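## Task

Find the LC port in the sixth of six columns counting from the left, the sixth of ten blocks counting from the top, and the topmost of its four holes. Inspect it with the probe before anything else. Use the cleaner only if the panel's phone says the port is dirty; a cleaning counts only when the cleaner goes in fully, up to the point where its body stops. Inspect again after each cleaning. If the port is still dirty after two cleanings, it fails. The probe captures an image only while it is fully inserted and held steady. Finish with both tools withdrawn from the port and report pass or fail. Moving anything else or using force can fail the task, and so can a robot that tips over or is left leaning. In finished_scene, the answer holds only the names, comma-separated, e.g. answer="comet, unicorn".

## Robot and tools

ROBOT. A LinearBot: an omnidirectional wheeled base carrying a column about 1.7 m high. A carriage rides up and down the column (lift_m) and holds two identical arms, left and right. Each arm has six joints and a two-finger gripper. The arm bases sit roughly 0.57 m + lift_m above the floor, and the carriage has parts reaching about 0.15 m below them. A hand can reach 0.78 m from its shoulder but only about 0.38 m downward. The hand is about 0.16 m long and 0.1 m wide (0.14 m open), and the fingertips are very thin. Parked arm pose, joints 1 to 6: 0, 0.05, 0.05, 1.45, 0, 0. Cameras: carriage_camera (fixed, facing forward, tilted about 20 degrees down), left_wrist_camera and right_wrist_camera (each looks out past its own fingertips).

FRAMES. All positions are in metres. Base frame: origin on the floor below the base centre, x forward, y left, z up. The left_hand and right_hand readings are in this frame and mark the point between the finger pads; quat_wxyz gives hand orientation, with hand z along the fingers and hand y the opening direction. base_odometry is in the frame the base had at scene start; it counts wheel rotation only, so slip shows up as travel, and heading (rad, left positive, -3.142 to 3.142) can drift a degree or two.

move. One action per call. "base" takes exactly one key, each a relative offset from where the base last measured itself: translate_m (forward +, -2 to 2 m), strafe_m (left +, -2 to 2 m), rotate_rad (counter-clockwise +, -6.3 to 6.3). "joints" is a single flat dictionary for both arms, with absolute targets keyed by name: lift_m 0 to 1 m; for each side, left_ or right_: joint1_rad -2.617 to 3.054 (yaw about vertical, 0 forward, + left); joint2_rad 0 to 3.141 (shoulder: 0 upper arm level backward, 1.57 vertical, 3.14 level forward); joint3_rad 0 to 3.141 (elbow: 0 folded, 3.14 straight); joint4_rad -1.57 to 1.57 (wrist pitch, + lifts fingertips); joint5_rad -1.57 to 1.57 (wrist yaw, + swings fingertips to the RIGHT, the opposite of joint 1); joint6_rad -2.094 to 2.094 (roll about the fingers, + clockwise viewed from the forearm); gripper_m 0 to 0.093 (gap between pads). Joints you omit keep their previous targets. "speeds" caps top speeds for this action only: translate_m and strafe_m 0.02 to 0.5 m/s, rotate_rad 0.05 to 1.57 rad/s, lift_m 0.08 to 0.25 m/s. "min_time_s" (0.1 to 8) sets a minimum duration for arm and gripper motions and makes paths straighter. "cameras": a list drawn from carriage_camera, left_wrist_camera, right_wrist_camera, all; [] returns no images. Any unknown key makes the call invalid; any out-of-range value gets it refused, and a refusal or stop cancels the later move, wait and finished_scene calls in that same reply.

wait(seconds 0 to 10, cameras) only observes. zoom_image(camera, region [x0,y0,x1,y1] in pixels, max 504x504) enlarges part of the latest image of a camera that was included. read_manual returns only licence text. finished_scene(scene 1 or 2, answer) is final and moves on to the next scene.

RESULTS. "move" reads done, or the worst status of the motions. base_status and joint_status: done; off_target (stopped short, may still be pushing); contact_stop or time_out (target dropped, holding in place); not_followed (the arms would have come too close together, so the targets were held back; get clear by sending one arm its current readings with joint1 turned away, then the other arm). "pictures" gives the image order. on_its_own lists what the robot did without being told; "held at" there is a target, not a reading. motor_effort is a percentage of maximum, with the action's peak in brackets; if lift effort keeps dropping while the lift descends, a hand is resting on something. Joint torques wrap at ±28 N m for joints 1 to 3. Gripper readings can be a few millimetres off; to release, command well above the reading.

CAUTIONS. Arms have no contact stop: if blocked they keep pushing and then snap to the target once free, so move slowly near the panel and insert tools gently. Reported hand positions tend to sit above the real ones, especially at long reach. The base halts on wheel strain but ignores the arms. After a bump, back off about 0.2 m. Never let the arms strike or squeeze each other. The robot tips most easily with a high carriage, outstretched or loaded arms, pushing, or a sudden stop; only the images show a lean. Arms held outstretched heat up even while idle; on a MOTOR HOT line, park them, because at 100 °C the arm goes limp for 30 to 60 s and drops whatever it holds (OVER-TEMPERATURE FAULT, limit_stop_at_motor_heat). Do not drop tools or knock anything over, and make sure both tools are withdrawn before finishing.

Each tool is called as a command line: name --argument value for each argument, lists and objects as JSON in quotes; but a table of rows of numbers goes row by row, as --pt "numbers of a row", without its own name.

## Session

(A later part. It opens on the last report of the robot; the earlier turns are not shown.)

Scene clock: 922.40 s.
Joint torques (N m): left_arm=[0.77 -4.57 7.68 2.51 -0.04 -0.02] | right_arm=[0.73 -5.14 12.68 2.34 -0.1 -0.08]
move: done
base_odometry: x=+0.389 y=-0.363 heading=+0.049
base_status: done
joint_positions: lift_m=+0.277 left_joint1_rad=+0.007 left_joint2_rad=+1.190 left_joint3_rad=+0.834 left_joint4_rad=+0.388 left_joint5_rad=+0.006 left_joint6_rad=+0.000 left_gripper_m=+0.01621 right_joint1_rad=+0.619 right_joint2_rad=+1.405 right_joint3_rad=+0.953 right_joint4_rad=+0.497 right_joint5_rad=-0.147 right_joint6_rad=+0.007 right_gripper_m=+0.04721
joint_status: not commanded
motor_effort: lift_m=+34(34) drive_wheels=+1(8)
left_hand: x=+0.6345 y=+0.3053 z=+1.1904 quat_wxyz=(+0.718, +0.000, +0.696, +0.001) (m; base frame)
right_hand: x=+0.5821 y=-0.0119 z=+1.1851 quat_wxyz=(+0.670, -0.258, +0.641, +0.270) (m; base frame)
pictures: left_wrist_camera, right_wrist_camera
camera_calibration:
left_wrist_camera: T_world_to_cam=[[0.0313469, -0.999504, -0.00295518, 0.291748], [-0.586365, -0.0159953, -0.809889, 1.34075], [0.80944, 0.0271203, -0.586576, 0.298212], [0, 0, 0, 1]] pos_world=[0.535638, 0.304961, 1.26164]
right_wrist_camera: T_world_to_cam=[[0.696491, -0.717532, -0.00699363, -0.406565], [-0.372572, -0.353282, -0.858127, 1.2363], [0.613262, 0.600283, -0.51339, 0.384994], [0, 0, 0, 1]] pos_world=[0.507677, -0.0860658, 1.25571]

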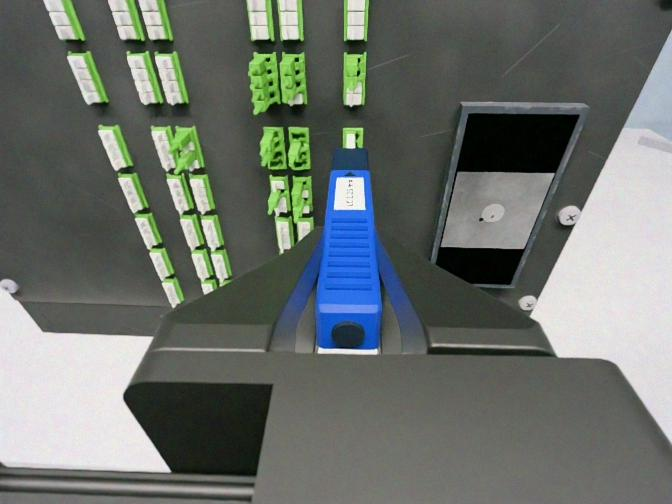

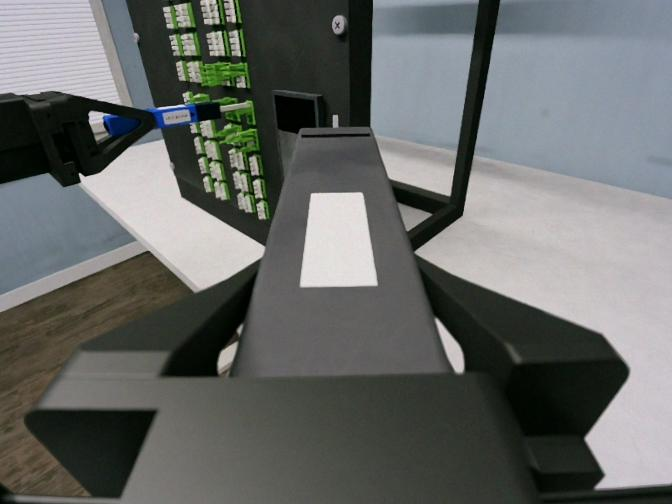

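move --base '{"translate_m":0.005}' --speeds '{"translate_m":0.02}' --cameras '[]'

move --base '{"translate_m":0.004}' --speeds '{"translate_m":0.02}' --cameras '["left_wrist_camera","right_wrist_camera"]'

zoom_image --camera "right_wrist_camera" --region '[190, 70, 290, 170]'

Scene clock: 927.50 s.
Joint torques (N m): left_arm=[0.73 -2.62 8.05 2.74 -0.04 -0.02] | right_arm=[0.72 -5.09 12.4 2.29 -0.11 -0.09]
move: done
base_odometry: x=+0.394 y=-0.363 heading=+0.049
base_status: done
joint_positions: lift_m=+0.277 left_joint1_rad=+0.007 left_joint2_rad=+1.173 left_joint3_rad=+0.831 left_joint4_rad=+0.370 left_joint5_rad=+0.006 left_joint6_rad=+0.000 left_gripper_m=+0.01621 right_joint1_rad=+0.619 right_joint2_rad=+1.405 right_joint3_rad=+0.953 right_joint4_rad=+0.497 right_joint5_rad=-0.146 right_joint6_rad=+0.007 right_gripper_m=+0.04721
joint_status: not commanded
motor_effort: lift_m=+34(34) drive_wheels=+2(11)
left_hand: x=+0.6307 y=+0.3052 z=+1.1914 quat_wxyz=(+0.717, +0.000, +0.697, +0.001) (m; base frame)
right_hand: x=+0.5821 y=-0.0120 z=+1.1851 quat_wxyz=(+0.670, -0.258, +0.641, +0.270) (m; base frame)
pictures: none
No camera images: "cameras" was empty.

Scene clock: 928.07 s.
Joint torques (N m): left_arm=[0.65 -1.14 8.34 2.92 -0.1 -0.03] | right_arm=[0.65 -4.93 12.63 2.31 -0.11 -0.1]
move: done
base_odometry: x=+0.398 y=-0.363 heading=+0.049
base_status: done
joint_positions: lift_m=+0.277 left_joint1_rad=+0.007 left_joint2_rad=+1.159 left_joint3_rad=+0.827 left_joint4_rad=+0.356 left_joint5_rad=+0.006 left_joint6_rad=+0.000 left_gripper_m=+0.01621 right_joint1_rad=+0.619 right_joint2_rad=+1.405 right_joint3_rad=+0.953 right_joint4_rad=+0.497 right_joint5_rad=-0.147 right_joint6_rad=+0.007 right_gripper_m=+0.04721
joint_status: not commanded
motor_effort: lift_m=+35(35) drive_wheels=+3(11)
left_hand: x=+0.6276 y=+0.3052 z=+1.1917 quat_wxyz=(+0.716, +0.000, +0.698, +0.001) (m; base frame)
right_hand: x=+0.5821 y=-0.0120 z=+1.1851 quat_wxyz=(+0.670, -0.258, +0.641, +0.270) (m; base frame)
pictures: left_wrist_camera, right_wrist_camera
camera_calibration:
left_wrist_camera: T_world_to_cam=[[0.0313284, -0.999504, -0.00317232, 0.292239], [-0.591976, -0.0159973, -0.805797, 1.3364], [0.805347, 0.0271223, -0.592183, 0.313822], [0, 0, 0, 1]] pos_world=[0.529227, 0.304961, 1.26364]
right_wrist_camera: T_world_to_cam=[[0.696266, -0.71775, -0.00697485, -0.406492], [-0.372467, -0.352978, -0.858297, 1.23657], [0.613581, 0.600201, -0.513105, 0.384519], [0, 0, 0, 1]] pos_world=[0.507676, -0.0860651, 1.25581]

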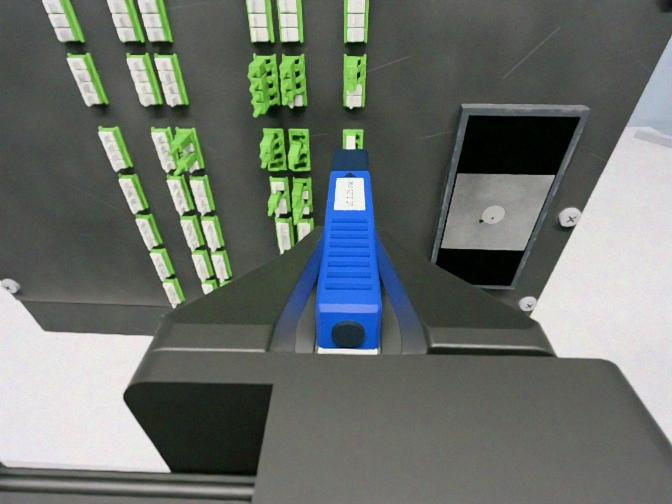

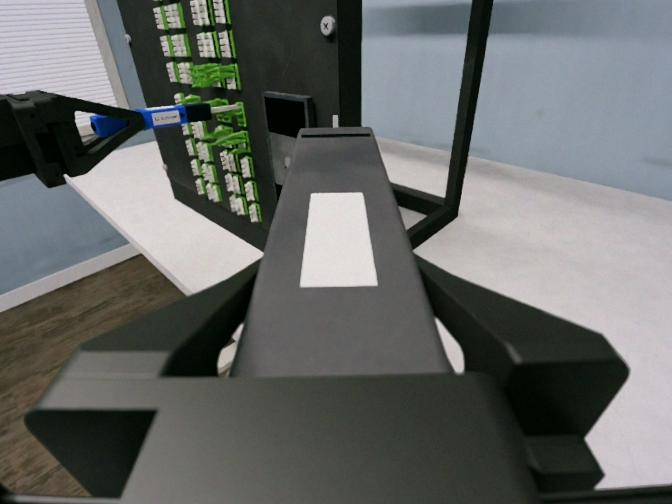

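Scaled by 5.040 from the camera's 672x504 image, which has a finer 960x720 frame.

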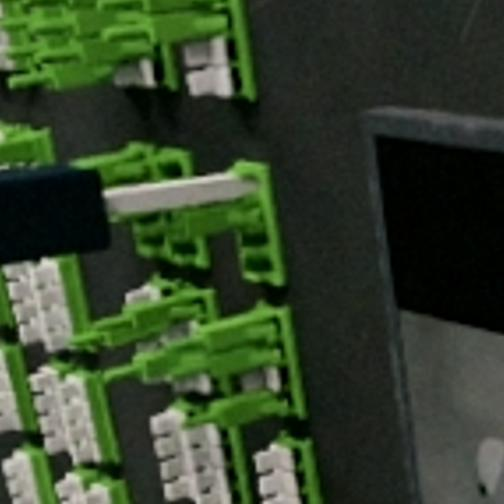

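move --base '{"translate_m":-0.05}' --speeds '{"translate_m":0.03}' --cameras '["left_wrist_camera","right_wrist_camera"]'

move --base '{"translate_m":-0.17}' --speeds '{"translate_m":0.1}' --cameras '[]'

move --joints '{"right_joint1_rad":0,"right_joint2_rad":1.188,"right_joint3_rad":0.818,"right_joint4_rad":0.462,"right_joint5_rad":-0.001,"right_joint6_rad":0,"left_joint1_rad":0,"left_joint2_rad":0.05,"left_joint3_rad":0.05,"left_joint4_rad":1.45,"left_joint5_rad":0,"lift_m":0.296}' --min_time_s 3.5 --base '{"strafe_m":0.62}' --speeds '{"strafe_m":0.18}'

Scene clock: 937.17 s.
Joint torques (N m): left_arm=[0.75 -4.34 8.28 2.49 -0.04 -0.03] | right_arm=[0.62 -5.33 12.67 2.3 -0.1 -0.08]
move: done
base_odometry: x=+0.348 y=-0.366 heading=+0.049
base_status: done
joint_positions: lift_m=+0.277 left_joint1_rad=+0.007 left_joint2_rad=+1.186 left_joint3_rad=+0.827 left_joint4_rad=+0.393 left_joint5_rad=+0.006 left_joint6_rad=+0.000 left_gripper_m=+0.01621 right_joint1_rad=+0.620 right_joint2_rad=+1.405 right_joint3_rad=+0.953 right_joint4_rad=+0.497 right_joint5_rad=-0.147 right_joint6_rad=+0.007 right_gripper_m=+0.04721
joint_status: not commanded
motor_effort: lift_m=+34(35) drive_wheels=+2(14)
left_hand: x=+0.6335 y=+0.3053 z=+1.1896 quat_wxyz=(+0.719, +0.000, +0.695, +0.001) (m; base frame)
right_hand: x=+0.5818 y=-0.0116 z=+1.1850 quat_wxyz=(+0.670, -0.259, +0.641, +0.271) (m; base frame)
pictures: left_wrist_camera, right_wrist_camera
camera_calibration:
left_wrist_camera: T_world_to_cam=[[0.0313536, -0.999504, -0.00290959, 0.291719], [-0.585196, -0.015997, -0.810734, 1.33982], [0.810285, 0.0271221, -0.585407, 0.296648], [0, 0, 0, 1]] pos_world=[0.53454, 0.304961, 1.26075]
right_wrist_camera: T_world_to_cam=[[0.697335, -0.716712, -0.00695136, -0.406698], [-0.372134, -0.35375, -0.858124, 1.23603], [0.612569, 0.600987, -0.513395, 0.385414], [0, 0, 0, 1]] pos_world=[0.507482, -0.0858678, 1.25571]

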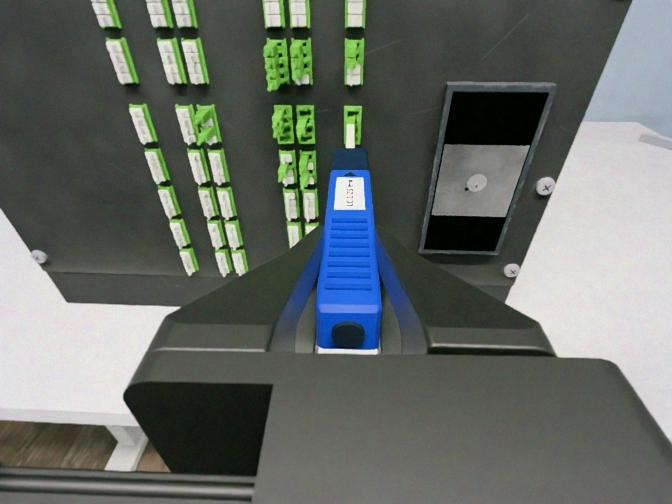

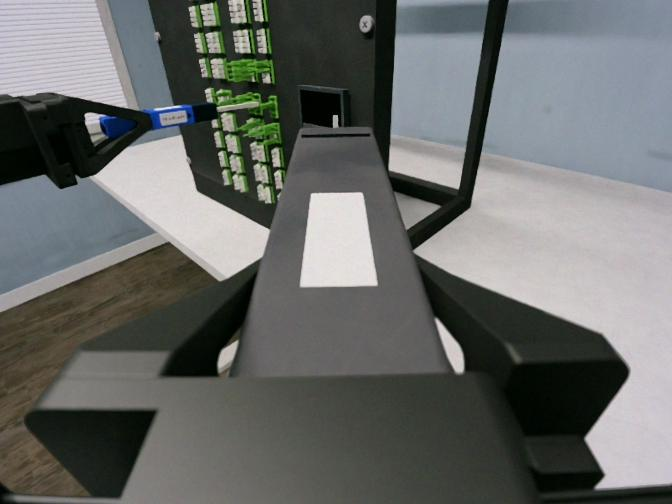

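Scene clock: 939.63 s.
Joint torques (N m): left_arm=[0.72 -4.25 8.1 2.49 -0.05 -0.02] | right_arm=[0.57 -5.29 12.78 2.29 -0.08 -0.1]
move: done
base_odometry: x=+0.178 y=-0.374 heading=+0.049
base_status: done
joint_positions: lift_m=+0.277 left_joint1_rad=+0.007 left_joint2_rad=+1.188 left_joint3_rad=+0.827 left_joint4_rad=+0.393 left_joint5_rad=+0.006 left_joint6_rad=+0.000 left_gripper_m=+0.01621 right_joint1_rad=+0.620 right_joint2_rad=+1.406 right_joint3_rad=+0.953 right_joint4_rad=+0.497 right_joint5_rad=-0.149 right_joint6_rad=+0.007 right_gripper_m=+0.04721
joint_status: not commanded
motor_effort: lift_m=+34(35) drive_wheels=-2(18)
left_hand: x=+0.6339 y=+0.3053 z=+1.1890 quat_wxyz=(+0.718, +0.000, +0.696, +0.001) (m; base frame)
right_hand: x=+0.5817 y=-0.0112 z=+1.1847 quat_wxyz=(+0.670, -0.259, +0.641, +0.271) (m; base frame)
pictures: none
No camera images: "cameras" was empty.

Scene clock: 944.20 s.
Joint torques (N m): left_arm=[0.32 3.3 4.96 -0.02 -0.22 -0.03] | right_arm=[-0.17 -6.35 9.2 2.24 0.01 -0.08]
move: off_target
base_odometry: x=+0.147 y=+0.245 heading=+0.050
base_status: done
joint_positions: lift_m=+0.296 left_joint1_rad=+0.006 left_joint2_rad=+0.056 left_joint3_rad=+0.061 left_joint4_rad=+1.437 left_joint5_rad=+0.009 left_joint6_rad=+0.000 left_gripper_m=+0.01621 right_joint1_rad=+0.006 right_joint2_rad=+1.225 right_joint3_rad=+0.811 right_joint4_rad=+0.400 right_joint5_rad=-0.009 right_joint6_rad=+0.007 right_gripper_m=+0.04721
joint_status: right_joint4_rad off_target (ended at +0.400, target +0.462); the others done
motor_effort: lift_m=+34(41) drive_wheels=-4(10)
left_hand: x=+0.2490 y=+0.3019 z=+1.3054 quat_wxyz=(+0.998, +0.004, +0.064, +0.003) (m; base frame)
right_hand: x=+0.6411 y=-0.2993 z=+1.1870 quat_wxyz=(+0.702, -0.003, +0.712, +0.007) (m; base frame)
pictures: carriage_camera, left_wrist_camera, right_wrist_camera
camera_calibration:
carriage_camera: T_world_to_cam=[[0.0407286, -0.998992, -0.0188871, 0.015953], [-0.3578, 0.00306708, -0.933793, 1.25198], [0.93291, 0.0447899, -0.357314, 0.349679], [0, 0, 0, 1]] pos_world=[0.121091, -0.00356507, 1.29434]
left_wrist_camera: T_world_to_cam=[[0.0127014, -0.999709, 0.0205238, 0.274885], [0.705751, -0.00557742, -0.708438, 0.750508], [0.708346, 0.0234828, 0.705475, -0.982501], [0, 0, 0, 1]] pos_world=[0.162787, 0.302063, 1.21918]
right_wrist_camera: T_world_to_cam=[[0.0184134, -0.999732, -0.0140035, -0.295329], [-0.562612, 0.00121772, -0.82672, 1.34915], [0.826516, 0.0231013, -0.562439, 0.271148], [0, 0, 0, 1]] pos_world=[0.540376, -0.303157, 1.26373]

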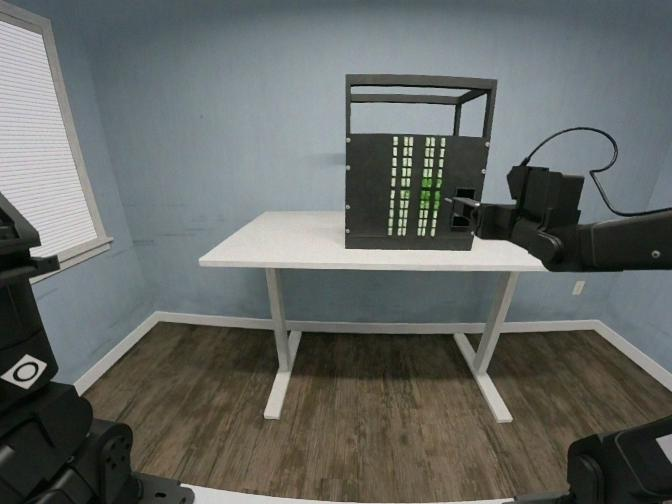

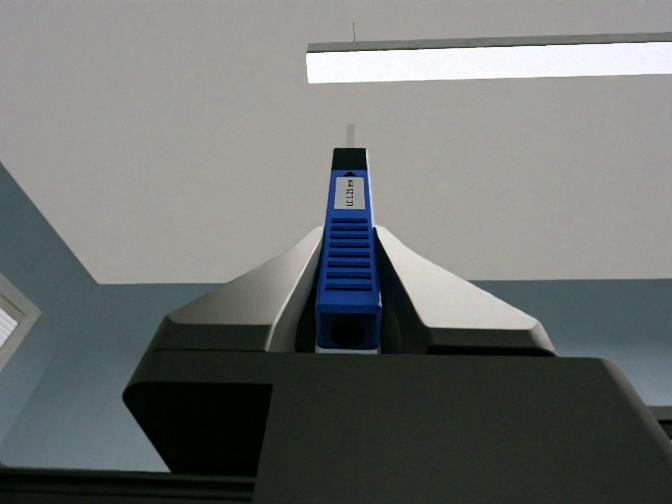

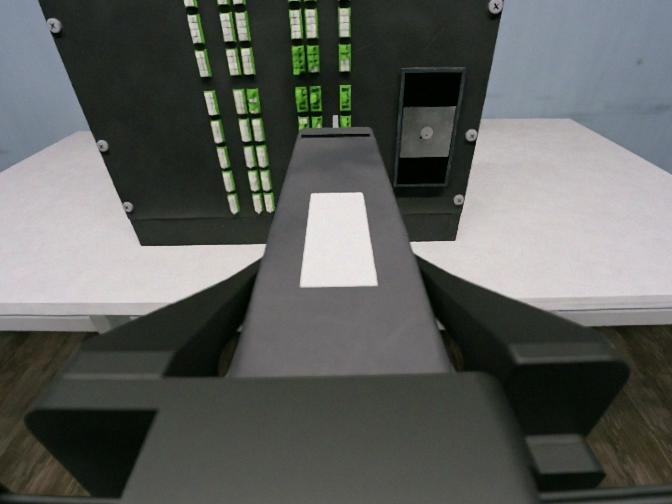

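move --joints '{"right_joint1_rad":-0.012,"right_joint4_rad":0.475,"right_joint5_rad":0.011,"left_joint1_rad":-0.576,"left_joint2_rad":1.55,"left_joint3_rad":1.15,"left_joint4_rad":0.568,"left_joint5_rad":0.12}' --min_time_s 3.5 --cameras '[]'

move --base '{"translate_m":0.06}' --speeds '{"translate_m":0.06}'

zoom_image --camera "right_wrist_camera" --region '[310, 80, 360, 130]'

zoom_image --camera "left_wrist_camera" --region '[360, 60, 500, 200]'

Scene clock: 963.83 s.
Joint torques (N m): left_arm=[0.05 -6.94 11.02 2.28 -0.03 -0.03] | right_arm=[-0.1 -6.34 9.14 2.37 0.03 -0.08]
move: off_target
base_odometry: x=+0.147 y=+0.245 heading=+0.050
base_status: not commanded
joint_positions: lift_m=+0.296 left_joint1_rad=-0.569 left_joint2_rad=+1.544 left_joint3_rad=+1.113 left_joint4_rad=+0.570 left_joint5_rad=+0.108 left_joint6_rad=+0.000 left_gripper_m=+0.01621 right_joint1_rad=-0.005 right_joint2_rad=+1.225 right_joint3_rad=+0.811 right_joint4_rad=+0.400 right_joint5_rad=+0.002 right_joint6_rad=+0.007 right_gripper_m=+0.04721
joint_status: right_joint4_rad off_target (ended at +0.400, target +0.475); the others done
motor_effort: lift_m=+34(34) drive_wheels=-3(4)
left_hand: x=+0.6301 y=+0.0165 z=+1.2354 quat_wxyz=(+0.713, +0.223, +0.618, -0.245) (m; base frame)
right_hand: x=+0.6411 y=-0.3056 z=+1.1870 quat_wxyz=(+0.702, +0.005, +0.712, +0.000) (m; base frame)
pictures: none
No camera images: "cameras" was empty.

Scene clock: 965.37 s.
Joint torques (N m): left_arm=[0.18 -7.19 10.92 2.36 -0.05 -0.03] | right_arm=[-0.01 -5.94 9.25 2.35 0.04 -0.09]
move: done
base_odometry: x=+0.207 y=+0.248 heading=+0.050
base_status: done
joint_positions: lift_m=+0.296 left_joint1_rad=-0.570 left_joint2_rad=+1.545 left_joint3_rad=+1.114 left_joint4_rad=+0.566 left_joint5_rad=+0.110 left_joint6_rad=+0.000 left_gripper_m=+0.01621 right_joint1_rad=-0.005 right_joint2_rad=+1.220 right_joint3_rad=+0.811 right_joint4_rad=+0.401 right_joint5_rad=+0.002 right_joint6_rad=+0.007 right_gripper_m=+0.04721
joint_status: not commanded
motor_effort: lift_m=+34(35) drive_wheels=-6(12)
left_hand: x=+0.6301 y=+0.0156 z=+1.2342 quat_wxyz=(+0.711, +0.224, +0.619, -0.246) (m; base frame)
right_hand: x=+0.6401 y=-0.3058 z=+1.1892 quat_wxyz=(+0.704, +0.005, +0.710, +0.000) (m; base frame)
pictures: carriage_camera, left_wrist_camera, right_wrist_camera
camera_calibration:
carriage_camera: T_world_to_cam=[[0.0407286, -0.998992, -0.0188871, 0.015953], [-0.3578, 0.00306708, -0.933793, 1.25198], [0.93291, 0.0447899, -0.357314, 0.349679], [0, 0, 0, 1]] pos_world=[0.121091, -0.00356507, 1.29434]
left_wrist_camera: T_world_to_cam=[[-0.603905, -0.796928, -0.0143327, 0.413632], [-0.392026, 0.312635, -0.865202, 1.30969], [0.693984, -0.516881, -0.501218, 0.31118], [0, 0, 0, 1]] pos_world=[0.547274, 0.0810229, 1.29504]
right_wrist_camera: T_world_to_cam=[[-0.00322197, -0.999899, -0.0138177, -0.288118], [-0.557736, 0.0132658, -0.829912, 1.35476], [0.830012, 0.00503269, -0.557723, 0.259912], [0, 0, 0, 1]] pos_world=[0.538942, -0.307369, 1.26531]

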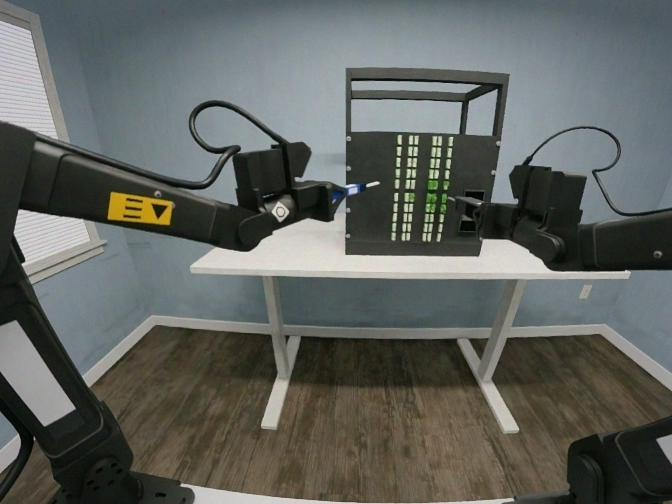

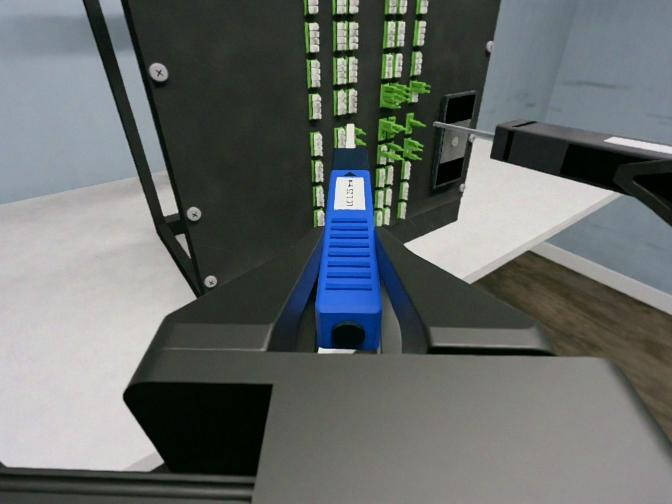

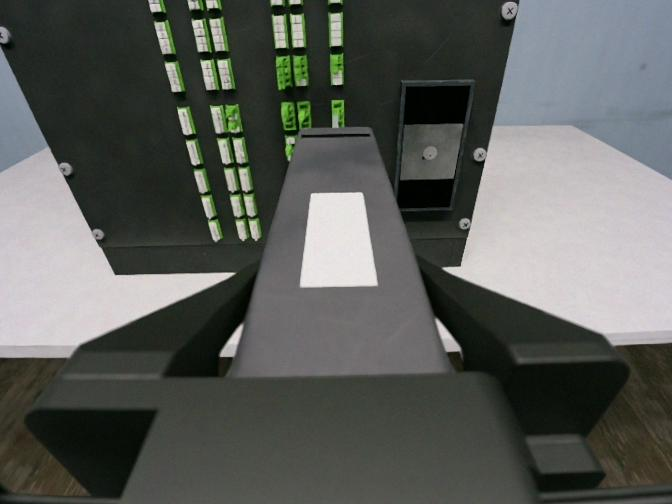

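Scaled by 10.080 from the camera's 672x504 image, which has a finer 960x720 frame.

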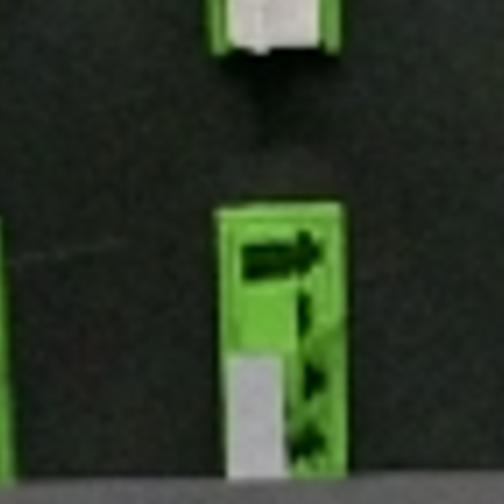

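Scaled by 3.600 from the camera's 672x504 image, which has a finer 960x720 frame.

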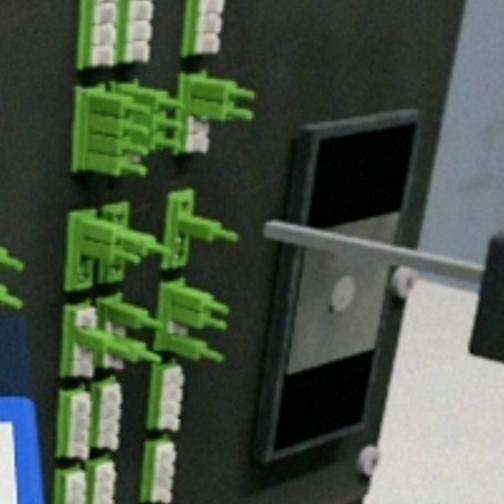

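move --joints '{"right_joint5_rad":0.016}' --base '{"translate_m":0.03}' --speeds '{"translate_m":0.04}' --cameras '[]'

wait --seconds 0.4 --cameras '["left_wrist_camera","right_wrist_camera"]'

zoom_image --camera "right_wrist_camera" --region '[315, 90, 355, 130]'

zoom_image --camera "left_wrist_camera" --region '[400, 100, 460, 160]'

Scene clock: 976.77 s.
Joint torques (N m): left_arm=[0.18 -7.3 11.11 2.37 -0.05 -0.03] | right_arm=[-0.1 -5.82 9.21 2.35 0.05 -0.08]
move: done
base_odometry: x=+0.237 y=+0.250 heading=+0.051
base_status: done
joint_positions: lift_m=+0.296 left_joint1_rad=-0.571 left_joint2_rad=+1.547 left_joint3_rad=+1.114 left_joint4_rad=+0.562 left_joint5_rad=+0.110 left_joint6_rad=+0.000 left_gripper_m=+0.01621 right_joint1_rad=-0.005 right_joint2_rad=+1.219 right_joint3_rad=+0.811 right_joint4_rad=+0.401 right_joint5_rad=+0.007 right_joint6_rad=+0.007 right_gripper_m=+0.04721
joint_status: all done
motor_effort: lift_m=+34(34) drive_wheels=+2(13)
left_hand: x=+0.6303 y=+0.0151 z=+1.2328 quat_wxyz=(+0.710, +0.225, +0.621, -0.246) (m; base frame)
right_hand: x=+0.6399 y=-0.3065 z=+1.1897 quat_wxyz=(+0.705, +0.007, +0.709, -0.002) (m; base frame)
pictures: none
No camera images: "cameras" was empty.

Scene clock: 977.17 s.
Joint torques (N m): left_arm=[0.18 -7.16 10.91 2.4 -0.05 -0.03] | right_arm=[-0.08 -5.83 9.06 2.35 0.04 -0.08]
base_odometry: x=+0.237 y=+0.250 heading=+0.051
base_status: done
joint_positions: lift_m=+0.296 left_joint1_rad=-0.571 left_joint2_rad=+1.547 left_joint3_rad=+1.114 left_joint4_rad=+0.562 left_joint5_rad=+0.110 left_joint6_rad=+0.000 left_gripper_m=+0.01621 right_joint1_rad=-0.005 right_joint2_rad=+1.219 right_joint3_rad=+0.811 right_joint4_rad=+0.401 right_joint5_rad=+0.007 right_joint6_rad=+0.007 right_gripper_m=+0.04721
joint_status: all done
motor_effort: lift_m=+34(34) drive_wheels=+2(13)
left_hand: x=+0.6303 y=+0.0151 z=+1.2328 quat_wxyz=(+0.710, +0.225, +0.621, -0.246) (m; base frame)
right_hand: x=+0.6399 y=-0.3065 z=+1.1897 quat_wxyz=(+0.705, +0.007, +0.709, -0.002) (m; base frame)
wait: 0.40 s; at rest by 0.27 s
pictures: left_wrist_camera, right_wrist_camera
camera_calibration:
left_wrist_camera: T_world_to_cam=[[-0.604852, -0.796214, -0.0140542, 0.413622], [-0.394938, 0.315251, -0.862926, 1.3077], [0.691504, -0.516392, -0.505135, 0.316515], [0, 0, 0, 1]] pos_world=[0.547768, 0.0805257, 1.29414]
right_wrist_camera: T_world_to_cam=[[-0.0078328, -0.999875, -0.0137443, -0.286098], [-0.556361, 0.0157785, -0.830791, 1.35598], [0.830904, 0.00113938, -0.556415, 0.256998], [0, 0, 0, 1]] pos_world=[0.538635, -0.30775, 1.26561]

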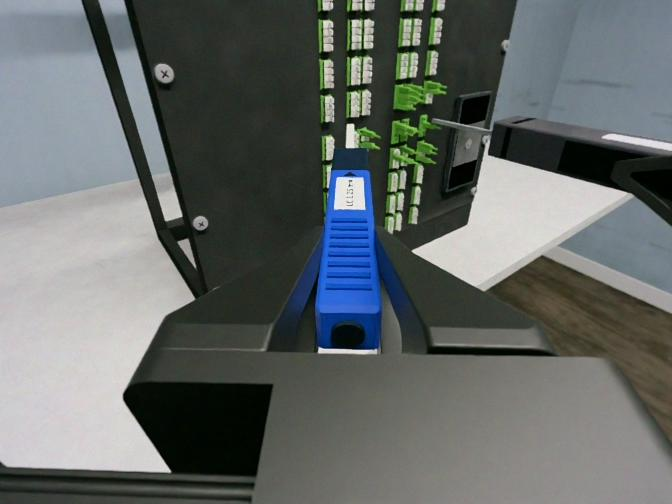

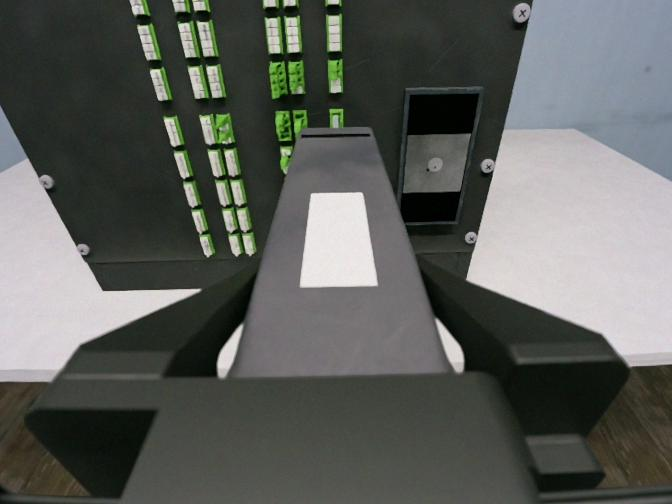

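Scaled by 12.600 from the camera's 672x504 image, which has a finer 960x720 frame.

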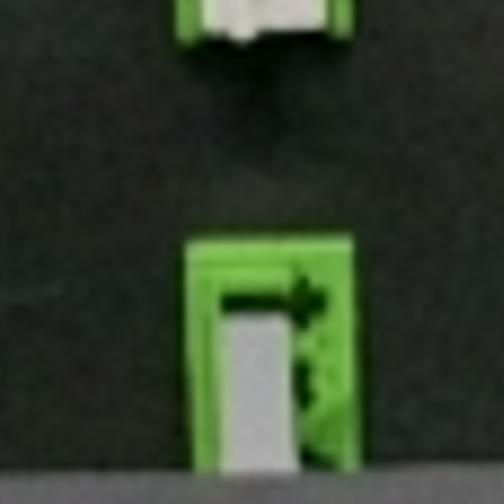

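Scaled by 8.400 from the camera's 672x504 image, which has a finer 960x720 frame.

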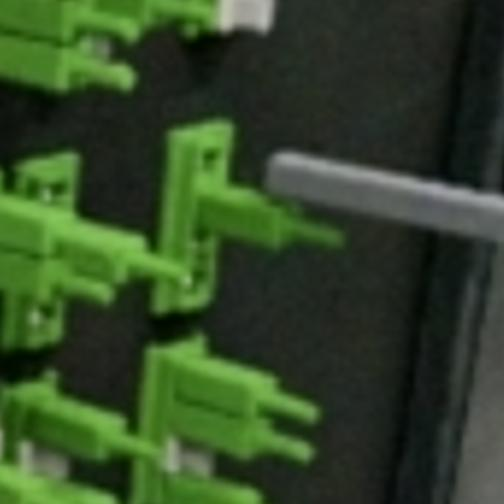

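move --joints '{"lift_m":0.2944}' --base '{"translate_m":0.011}' --speeds '{"translate_m":0.03}' --cameras '[]'

wait --seconds 0.4 --cameras '["left_wrist_camera","right_wrist_camera"]'

zoom_image --camera "right_wrist_camera" --region '[320, 95, 350, 125]'

zoom_image --camera "left_wrist_camera" --region '[415, 105, 445, 135]'

Scene clock: 992.63 s.
Joint torques (N m): left_arm=[0.36 -7.51 10.69 2.42 -0.06 -0.02] | right_arm=[-0.01 -5.72 9.35 2.33 0.04 -0.08]
move: done
base_odometry: x=+0.248 y=+0.251 heading=+0.051
base_status: done
joint_positions: lift_m=+0.294 left_joint1_rad=-0.572 left_joint2_rad=+1.550 left_joint3_rad=+1.117 left_joint4_rad=+0.560 left_joint5_rad=+0.111 left_joint6_rad=+0.000 left_gripper_m=+0.01621 right_joint1_rad=-0.005 right_joint2_rad=+1.218 right_joint3_rad=+0.810 right_joint4_rad=+0.403 right_joint5_rad=+0.008 right_joint6_rad=+0.007 right_gripper_m=+0.04721
joint_status: all done
motor_effort: lift_m=+35(36) drive_wheels=+2(10)
left_hand: x=+0.6306 y=+0.0140 z=+1.2305 quat_wxyz=(+0.709, +0.226, +0.621, -0.247) (m; base frame)
right_hand: x=+0.6396 y=-0.3067 z=+1.1882 quat_wxyz=(+0.705, +0.007, +0.709, -0.002) (m; base frame)
pictures: none
No camera images: "cameras" was empty.

Scene clock: 993.03 s.
Joint torques (N m): left_arm=[0.27 -7.53 10.8 2.4 -0.06 -0.03] | right_arm=[0.02 -5.71 9.47 2.39 0.04 -0.08]
base_odometry: x=+0.248 y=+0.251 heading=+0.051
base_status: done
joint_positions: lift_m=+0.294 left_joint1_rad=-0.572 left_joint2_rad=+1.550 left_joint3_rad=+1.117 left_joint4_rad=+0.560 left_joint5_rad=+0.111 left_joint6_rad=+0.000 left_gripper_m=+0.01621 right_joint1_rad=-0.005 right_joint2_rad=+1.218 right_joint3_rad=+0.810 right_joint4_rad=+0.403 right_joint5_rad=+0.008 right_joint6_rad=+0.007 right_gripper_m=+0.04721
joint_status: all done
motor_effort: lift_m=+35(36) drive_wheels=+2(10)
left_hand: x=+0.6306 y=+0.0140 z=+1.2305 quat_wxyz=(+0.709, +0.226, +0.621, -0.247) (m; base frame)
right_hand: x=+0.6396 y=-0.3067 z=+1.1882 quat_wxyz=(+0.705, +0.007, +0.709, -0.002) (m; base frame)
wait: 0.40 s; at rest by 0.27 s
pictures: left_wrist_camera, right_wrist_camera
camera_calibration:
left_wrist_camera: T_world_to_cam=[[-0.60668, -0.794823, -0.014022, 0.41401], [-0.396114, 0.317548, -0.861543, 1.30528], [0.689227, -0.517126, -0.50749, 0.318976], [0, 0, 0, 1]] pos_world=[0.548363, 0.0795264, 1.29224]
right_wrist_camera: T_world_to_cam=[[-0.00859245, -0.999867, -0.013837, -0.285591], [-0.55538, 0.0162788, -0.831437, 1.35487], [0.831552, 0.000540698, -0.555446, 0.25468], [0, 0, 0, 1]] pos_world=[0.538235, -0.307747, 1.264]

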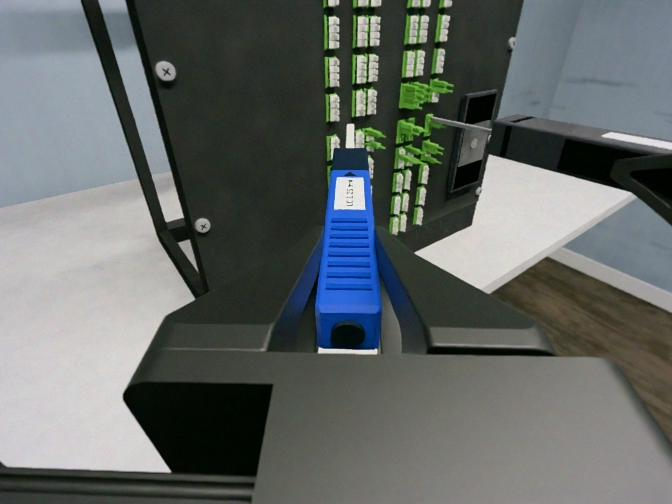

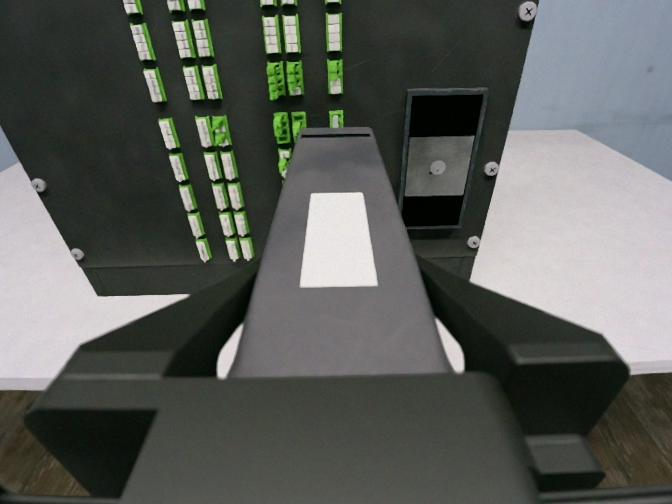

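Scaled by 16.800 from the camera's 672x504 image, which has a finer 960x720 frame.

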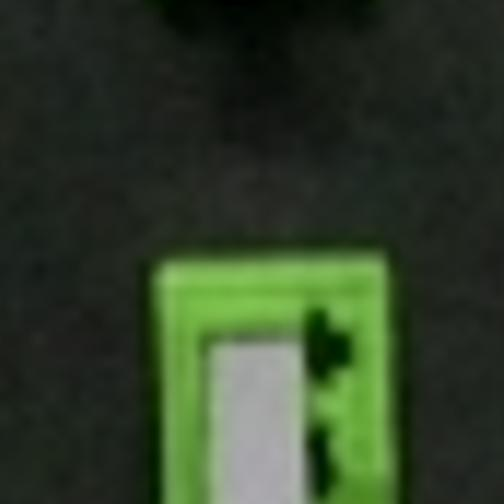

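Scaled by 16.800 from the camera's 672x504 image, which has a finer 960x720 frame.

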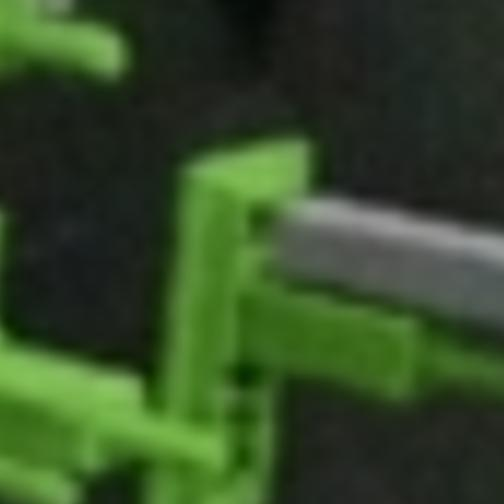

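move --joints '{"lift_m":0.2933}' --base '{"translate_m":0.003}' --speeds '{"translate_m":0.03}' --cameras '[]'

wait --seconds 0.4 --cameras '["left_wrist_camera","right_wrist_camera"]'

zoom_image --camera "right_wrist_camera" --region '[320, 95, 350, 125]'

zoom_image --camera "left_wrist_camera" --region '[415, 105, 445, 135]'

Scene clock: 1007.60 s.
Joint torques (N m): left_arm=[0.16 -7.6 10.56 2.42 -0.06 -0.02] | right_arm=[-0.01 -4.97 9.59 2.31 0.02 -0.08]
move: done
base_odometry: x=+0.251 y=+0.251 heading=+0.052
base_status: done
joint_positions: lift_m=+0.293 left_joint1_rad=-0.572 left_joint2_rad=+1.550 left_joint3_rad=+1.118 left_joint4_rad=+0.559 left_joint5_rad=+0.112 left_joint6_rad=+0.000 left_gripper_m=+0.01621 right_joint1_rad=-0.006 right_joint2_rad=+1.209 right_joint3_rad=+0.805 right_joint4_rad=+0.403 right_joint5_rad=+0.009 right_joint6_rad=+0.007 right_gripper_m=+0.04721
joint_status: all done
motor_effort: lift_m=+35(37) drive_wheels=-5(11)
left_hand: x=+0.6306 y=+0.0139 z=+1.2298 quat_wxyz=(+0.709, +0.226, +0.621, -0.247) (m; base frame)
right_hand: x=+0.6376 y=-0.3072 z=+1.1885 quat_wxyz=(+0.707, +0.008, +0.707, -0.003) (m; base frame)
pictures: none
No camera images: "cameras" was empty.

Scene clock: 1008.00 s.
Joint torques (N m): left_arm=[0.16 -7.66 10.56 2.44 -0.06 -0.02] | right_arm=[-0.01 -5.03 9.63 2.38 0.02 -0.09]
base_odometry: x=+0.251 y=+0.251 heading=+0.052
base_status: done
joint_positions: lift_m=+0.293 left_joint1_rad=-0.572 left_joint2_rad=+1.550 left_joint3_rad=+1.118 left_joint4_rad=+0.559 left_joint5_rad=+0.112 left_joint6_rad=+0.000 left_gripper_m=+0.01621 right_joint1_rad=-0.006 right_joint2_rad=+1.209 right_joint3_rad=+0.805 right_joint4_rad=+0.403 right_joint5_rad=+0.009 right_joint6_rad=+0.007 right_gripper_m=+0.04721
joint_status: all done
motor_effort: lift_m=+35(37) drive_wheels=-5(11)
left_hand: x=+0.6306 y=+0.0139 z=+1.2298 quat_wxyz=(+0.709, +0.226, +0.621, -0.247) (m; base frame)
right_hand: x=+0.6376 y=-0.3072 z=+1.1885 quat_wxyz=(+0.707, +0.008, +0.707, -0.003) (m; base frame)
wait: 0.40 s; at rest by 0.27 s
pictures: left_wrist_camera, right_wrist_camera
camera_calibration:
left_wrist_camera: T_world_to_cam=[[-0.607055, -0.794535, -0.014095, 0.414196], [-0.395634, 0.317567, -0.861757, 1.30463], [0.689172, -0.517557, -0.507126, 0.318112], [0, 0, 0, 1]] pos_world=[0.548363, 0.0794257, 1.29144]
right_wrist_camera: T_world_to_cam=[[-0.0104153, -0.99985, -0.0138321, -0.28493], [-0.55156, 0.0172827, -0.833956, 1.35489], [0.83407, -0.00105671, -0.551657, 0.249978], [0, 0, 0, 1]] pos_world=[0.535836, -0.308039, 1.26388]

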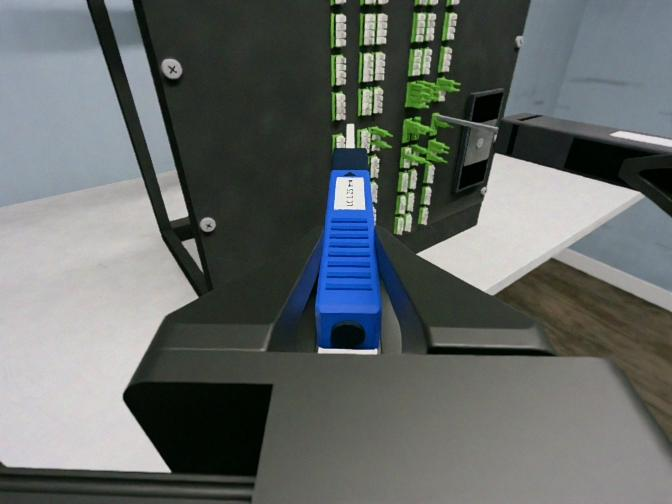

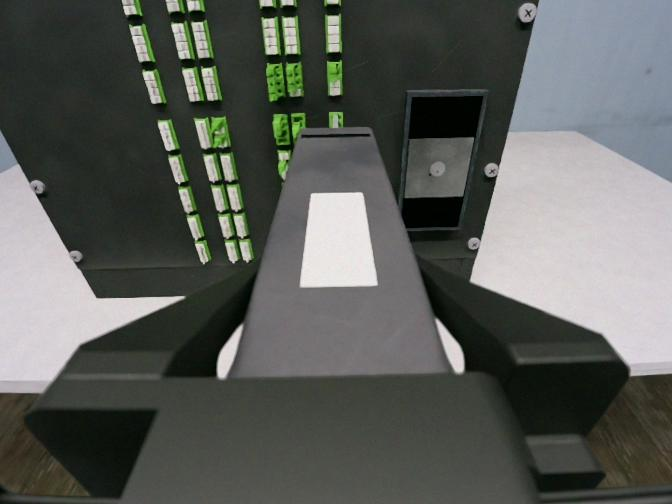

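Scaled by 16.800 from the camera's 672x504 image, which has a finer 960x720 frame.

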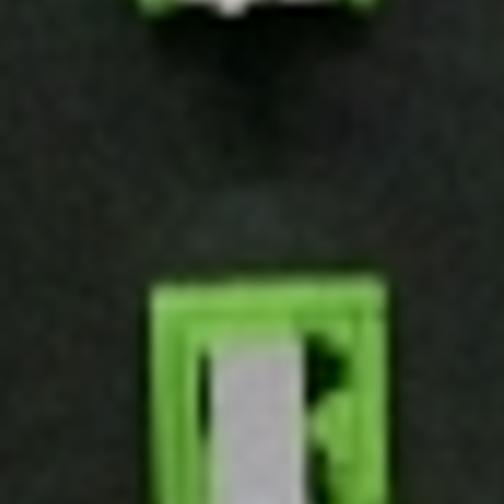

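Scaled by 16.800 from the camera's 672x504 image, which has a finer 960x720 frame.

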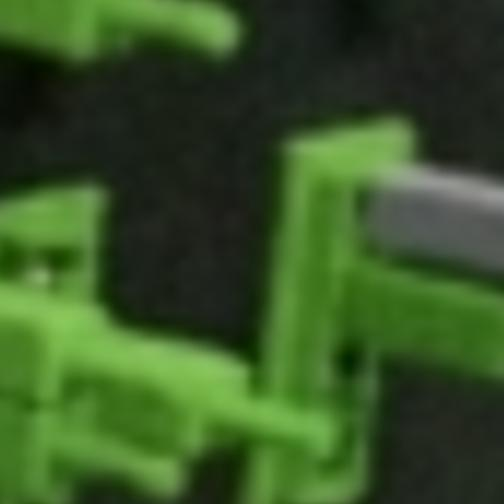

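move --base '{"translate_m":-0.003}' --speeds '{"translate_m":0.03}' --joints '{"lift_m":0.2926}' --cameras '[]'

wait --seconds 0.4 --cameras '["left_wrist_camera","right_wrist_camera"]'

zoom_image --camera "right_wrist_camera" --region '[320, 95, 350, 125]'

zoom_image --camera "left_wrist_camera" --region '[420, 105, 450, 135]'

Scene clock: 1014.17 s.
Joint torques (N m): left_arm=[0.57 -7.91 10.63 2.45 -0.08 -0.03] | right_arm=[-0.16 -4.9 9.84 2.28 0.01 -0.08]
move: done
base_odometry: x=+0.248 y=+0.251 heading=+0.052
base_status: done
joint_positions: lift_m=+0.293 left_joint1_rad=-0.575 left_joint2_rad=+1.551 left_joint3_rad=+1.118 left_joint4_rad=+0.558 left_joint5_rad=+0.114 left_joint6_rad=+0.000 left_gripper_m=+0.01621 right_joint1_rad=-0.006 right_joint2_rad=+1.209 right_joint3_rad=+0.805 right_joint4_rad=+0.403 right_joint5_rad=+0.009 right_joint6_rad=+0.007 right_gripper_m=+0.04721
joint_status: all done
motor_effort: lift_m=+35(36) drive_wheels=+1(14)
left_hand: x=+0.6298 y=+0.0122 z=+1.2285 quat_wxyz=(+0.708, +0.228, +0.621, -0.248) (m; base frame)
right_hand: x=+0.6376 y=-0.3072 z=+1.1879 quat_wxyz=(+0.707, +0.008, +0.707, -0.003) (m; base frame)
pictures: none
No camera images: "cameras" was empty.

Scene clock: 1014.57 s.
Joint torques (N m): left_arm=[0.51 -7.87 10.54 2.39 -0.08 -0.02] | right_arm=[-0.08 -5.09 9.83 2.35 0.02 -0.08]
base_odometry: x=+0.248 y=+0.251 heading=+0.052
base_status: done
joint_positions: lift_m=+0.293 left_joint1_rad=-0.575 left_joint2_rad=+1.551 left_joint3_rad=+1.118 left_joint4_rad=+0.558 left_joint5_rad=+0.114 left_joint6_rad=+0.000 left_gripper_m=+0.01621 right_joint1_rad=-0.006 right_joint2_rad=+1.209 right_joint3_rad=+0.805 right_joint4_rad=+0.403 right_joint5_rad=+0.009 right_joint6_rad=+0.007 right_gripper_m=+0.04721
joint_status: all done
motor_effort: lift_m=+35(36) drive_wheels=+0(14)
left_hand: x=+0.6298 y=+0.0122 z=+1.2285 quat_wxyz=(+0.708, +0.228, +0.621, -0.248) (m; base frame)
right_hand: x=+0.6376 y=-0.3072 z=+1.1879 quat_wxyz=(+0.707, +0.008, +0.707, -0.003) (m; base frame)
wait: 0.40 s; at rest by 0.27 s
pictures: left_wrist_camera, right_wrist_camera
camera_calibration:
left_wrist_camera: T_world_to_cam=[[-0.61095, -0.791542, -0.014173, 0.414899], [-0.395128, 0.320394, -0.860942, 1.3023], [0.686013, -0.520393, -0.508505, 0.320841], [0, 0, 0, 1]] pos_world=[0.547958, 0.0781235, 1.29024]
right_wrist_camera: T_world_to_cam=[[-0.0104114, -0.99985, -0.0138375, -0.284934], [-0.551259, 0.0172846, -0.834155, 1.35448], [0.834269, -0.0010567, -0.551356, 0.24916], [0, 0, 0, 1]] pos_world=[0.535837, -0.308039, 1.26328]

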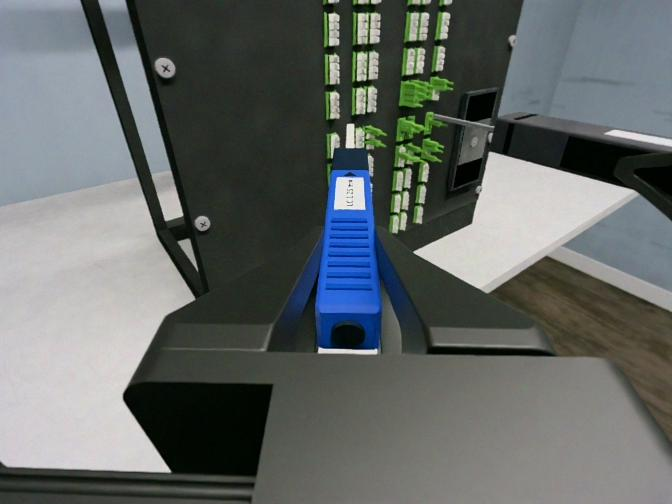

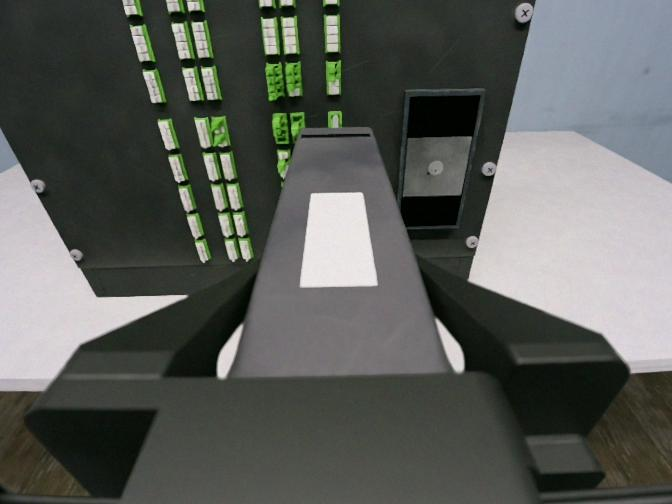

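Scaled by 16.800 from the camera's 672x504 image, which has a finer 960x720 frame.

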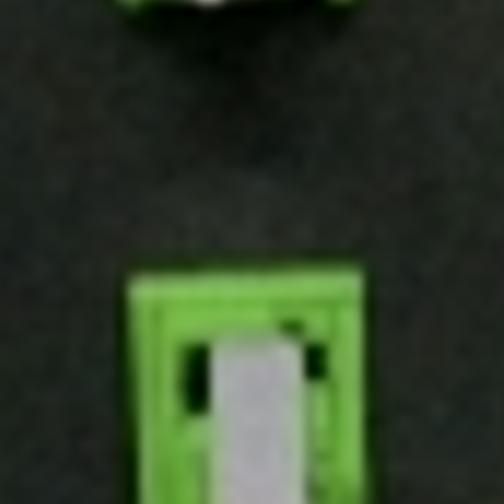

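Scaled by 16.800 from the camera's 672x504 image, which has a finer 960x720 frame.

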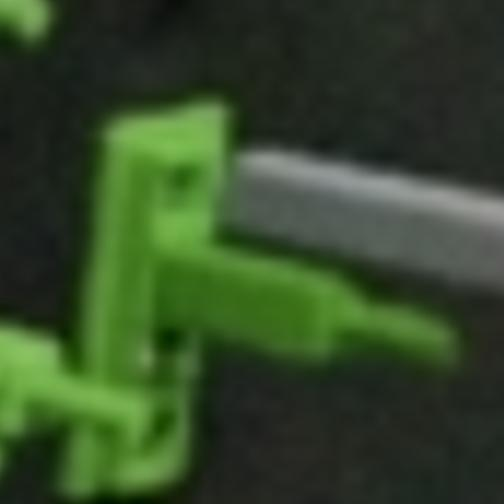

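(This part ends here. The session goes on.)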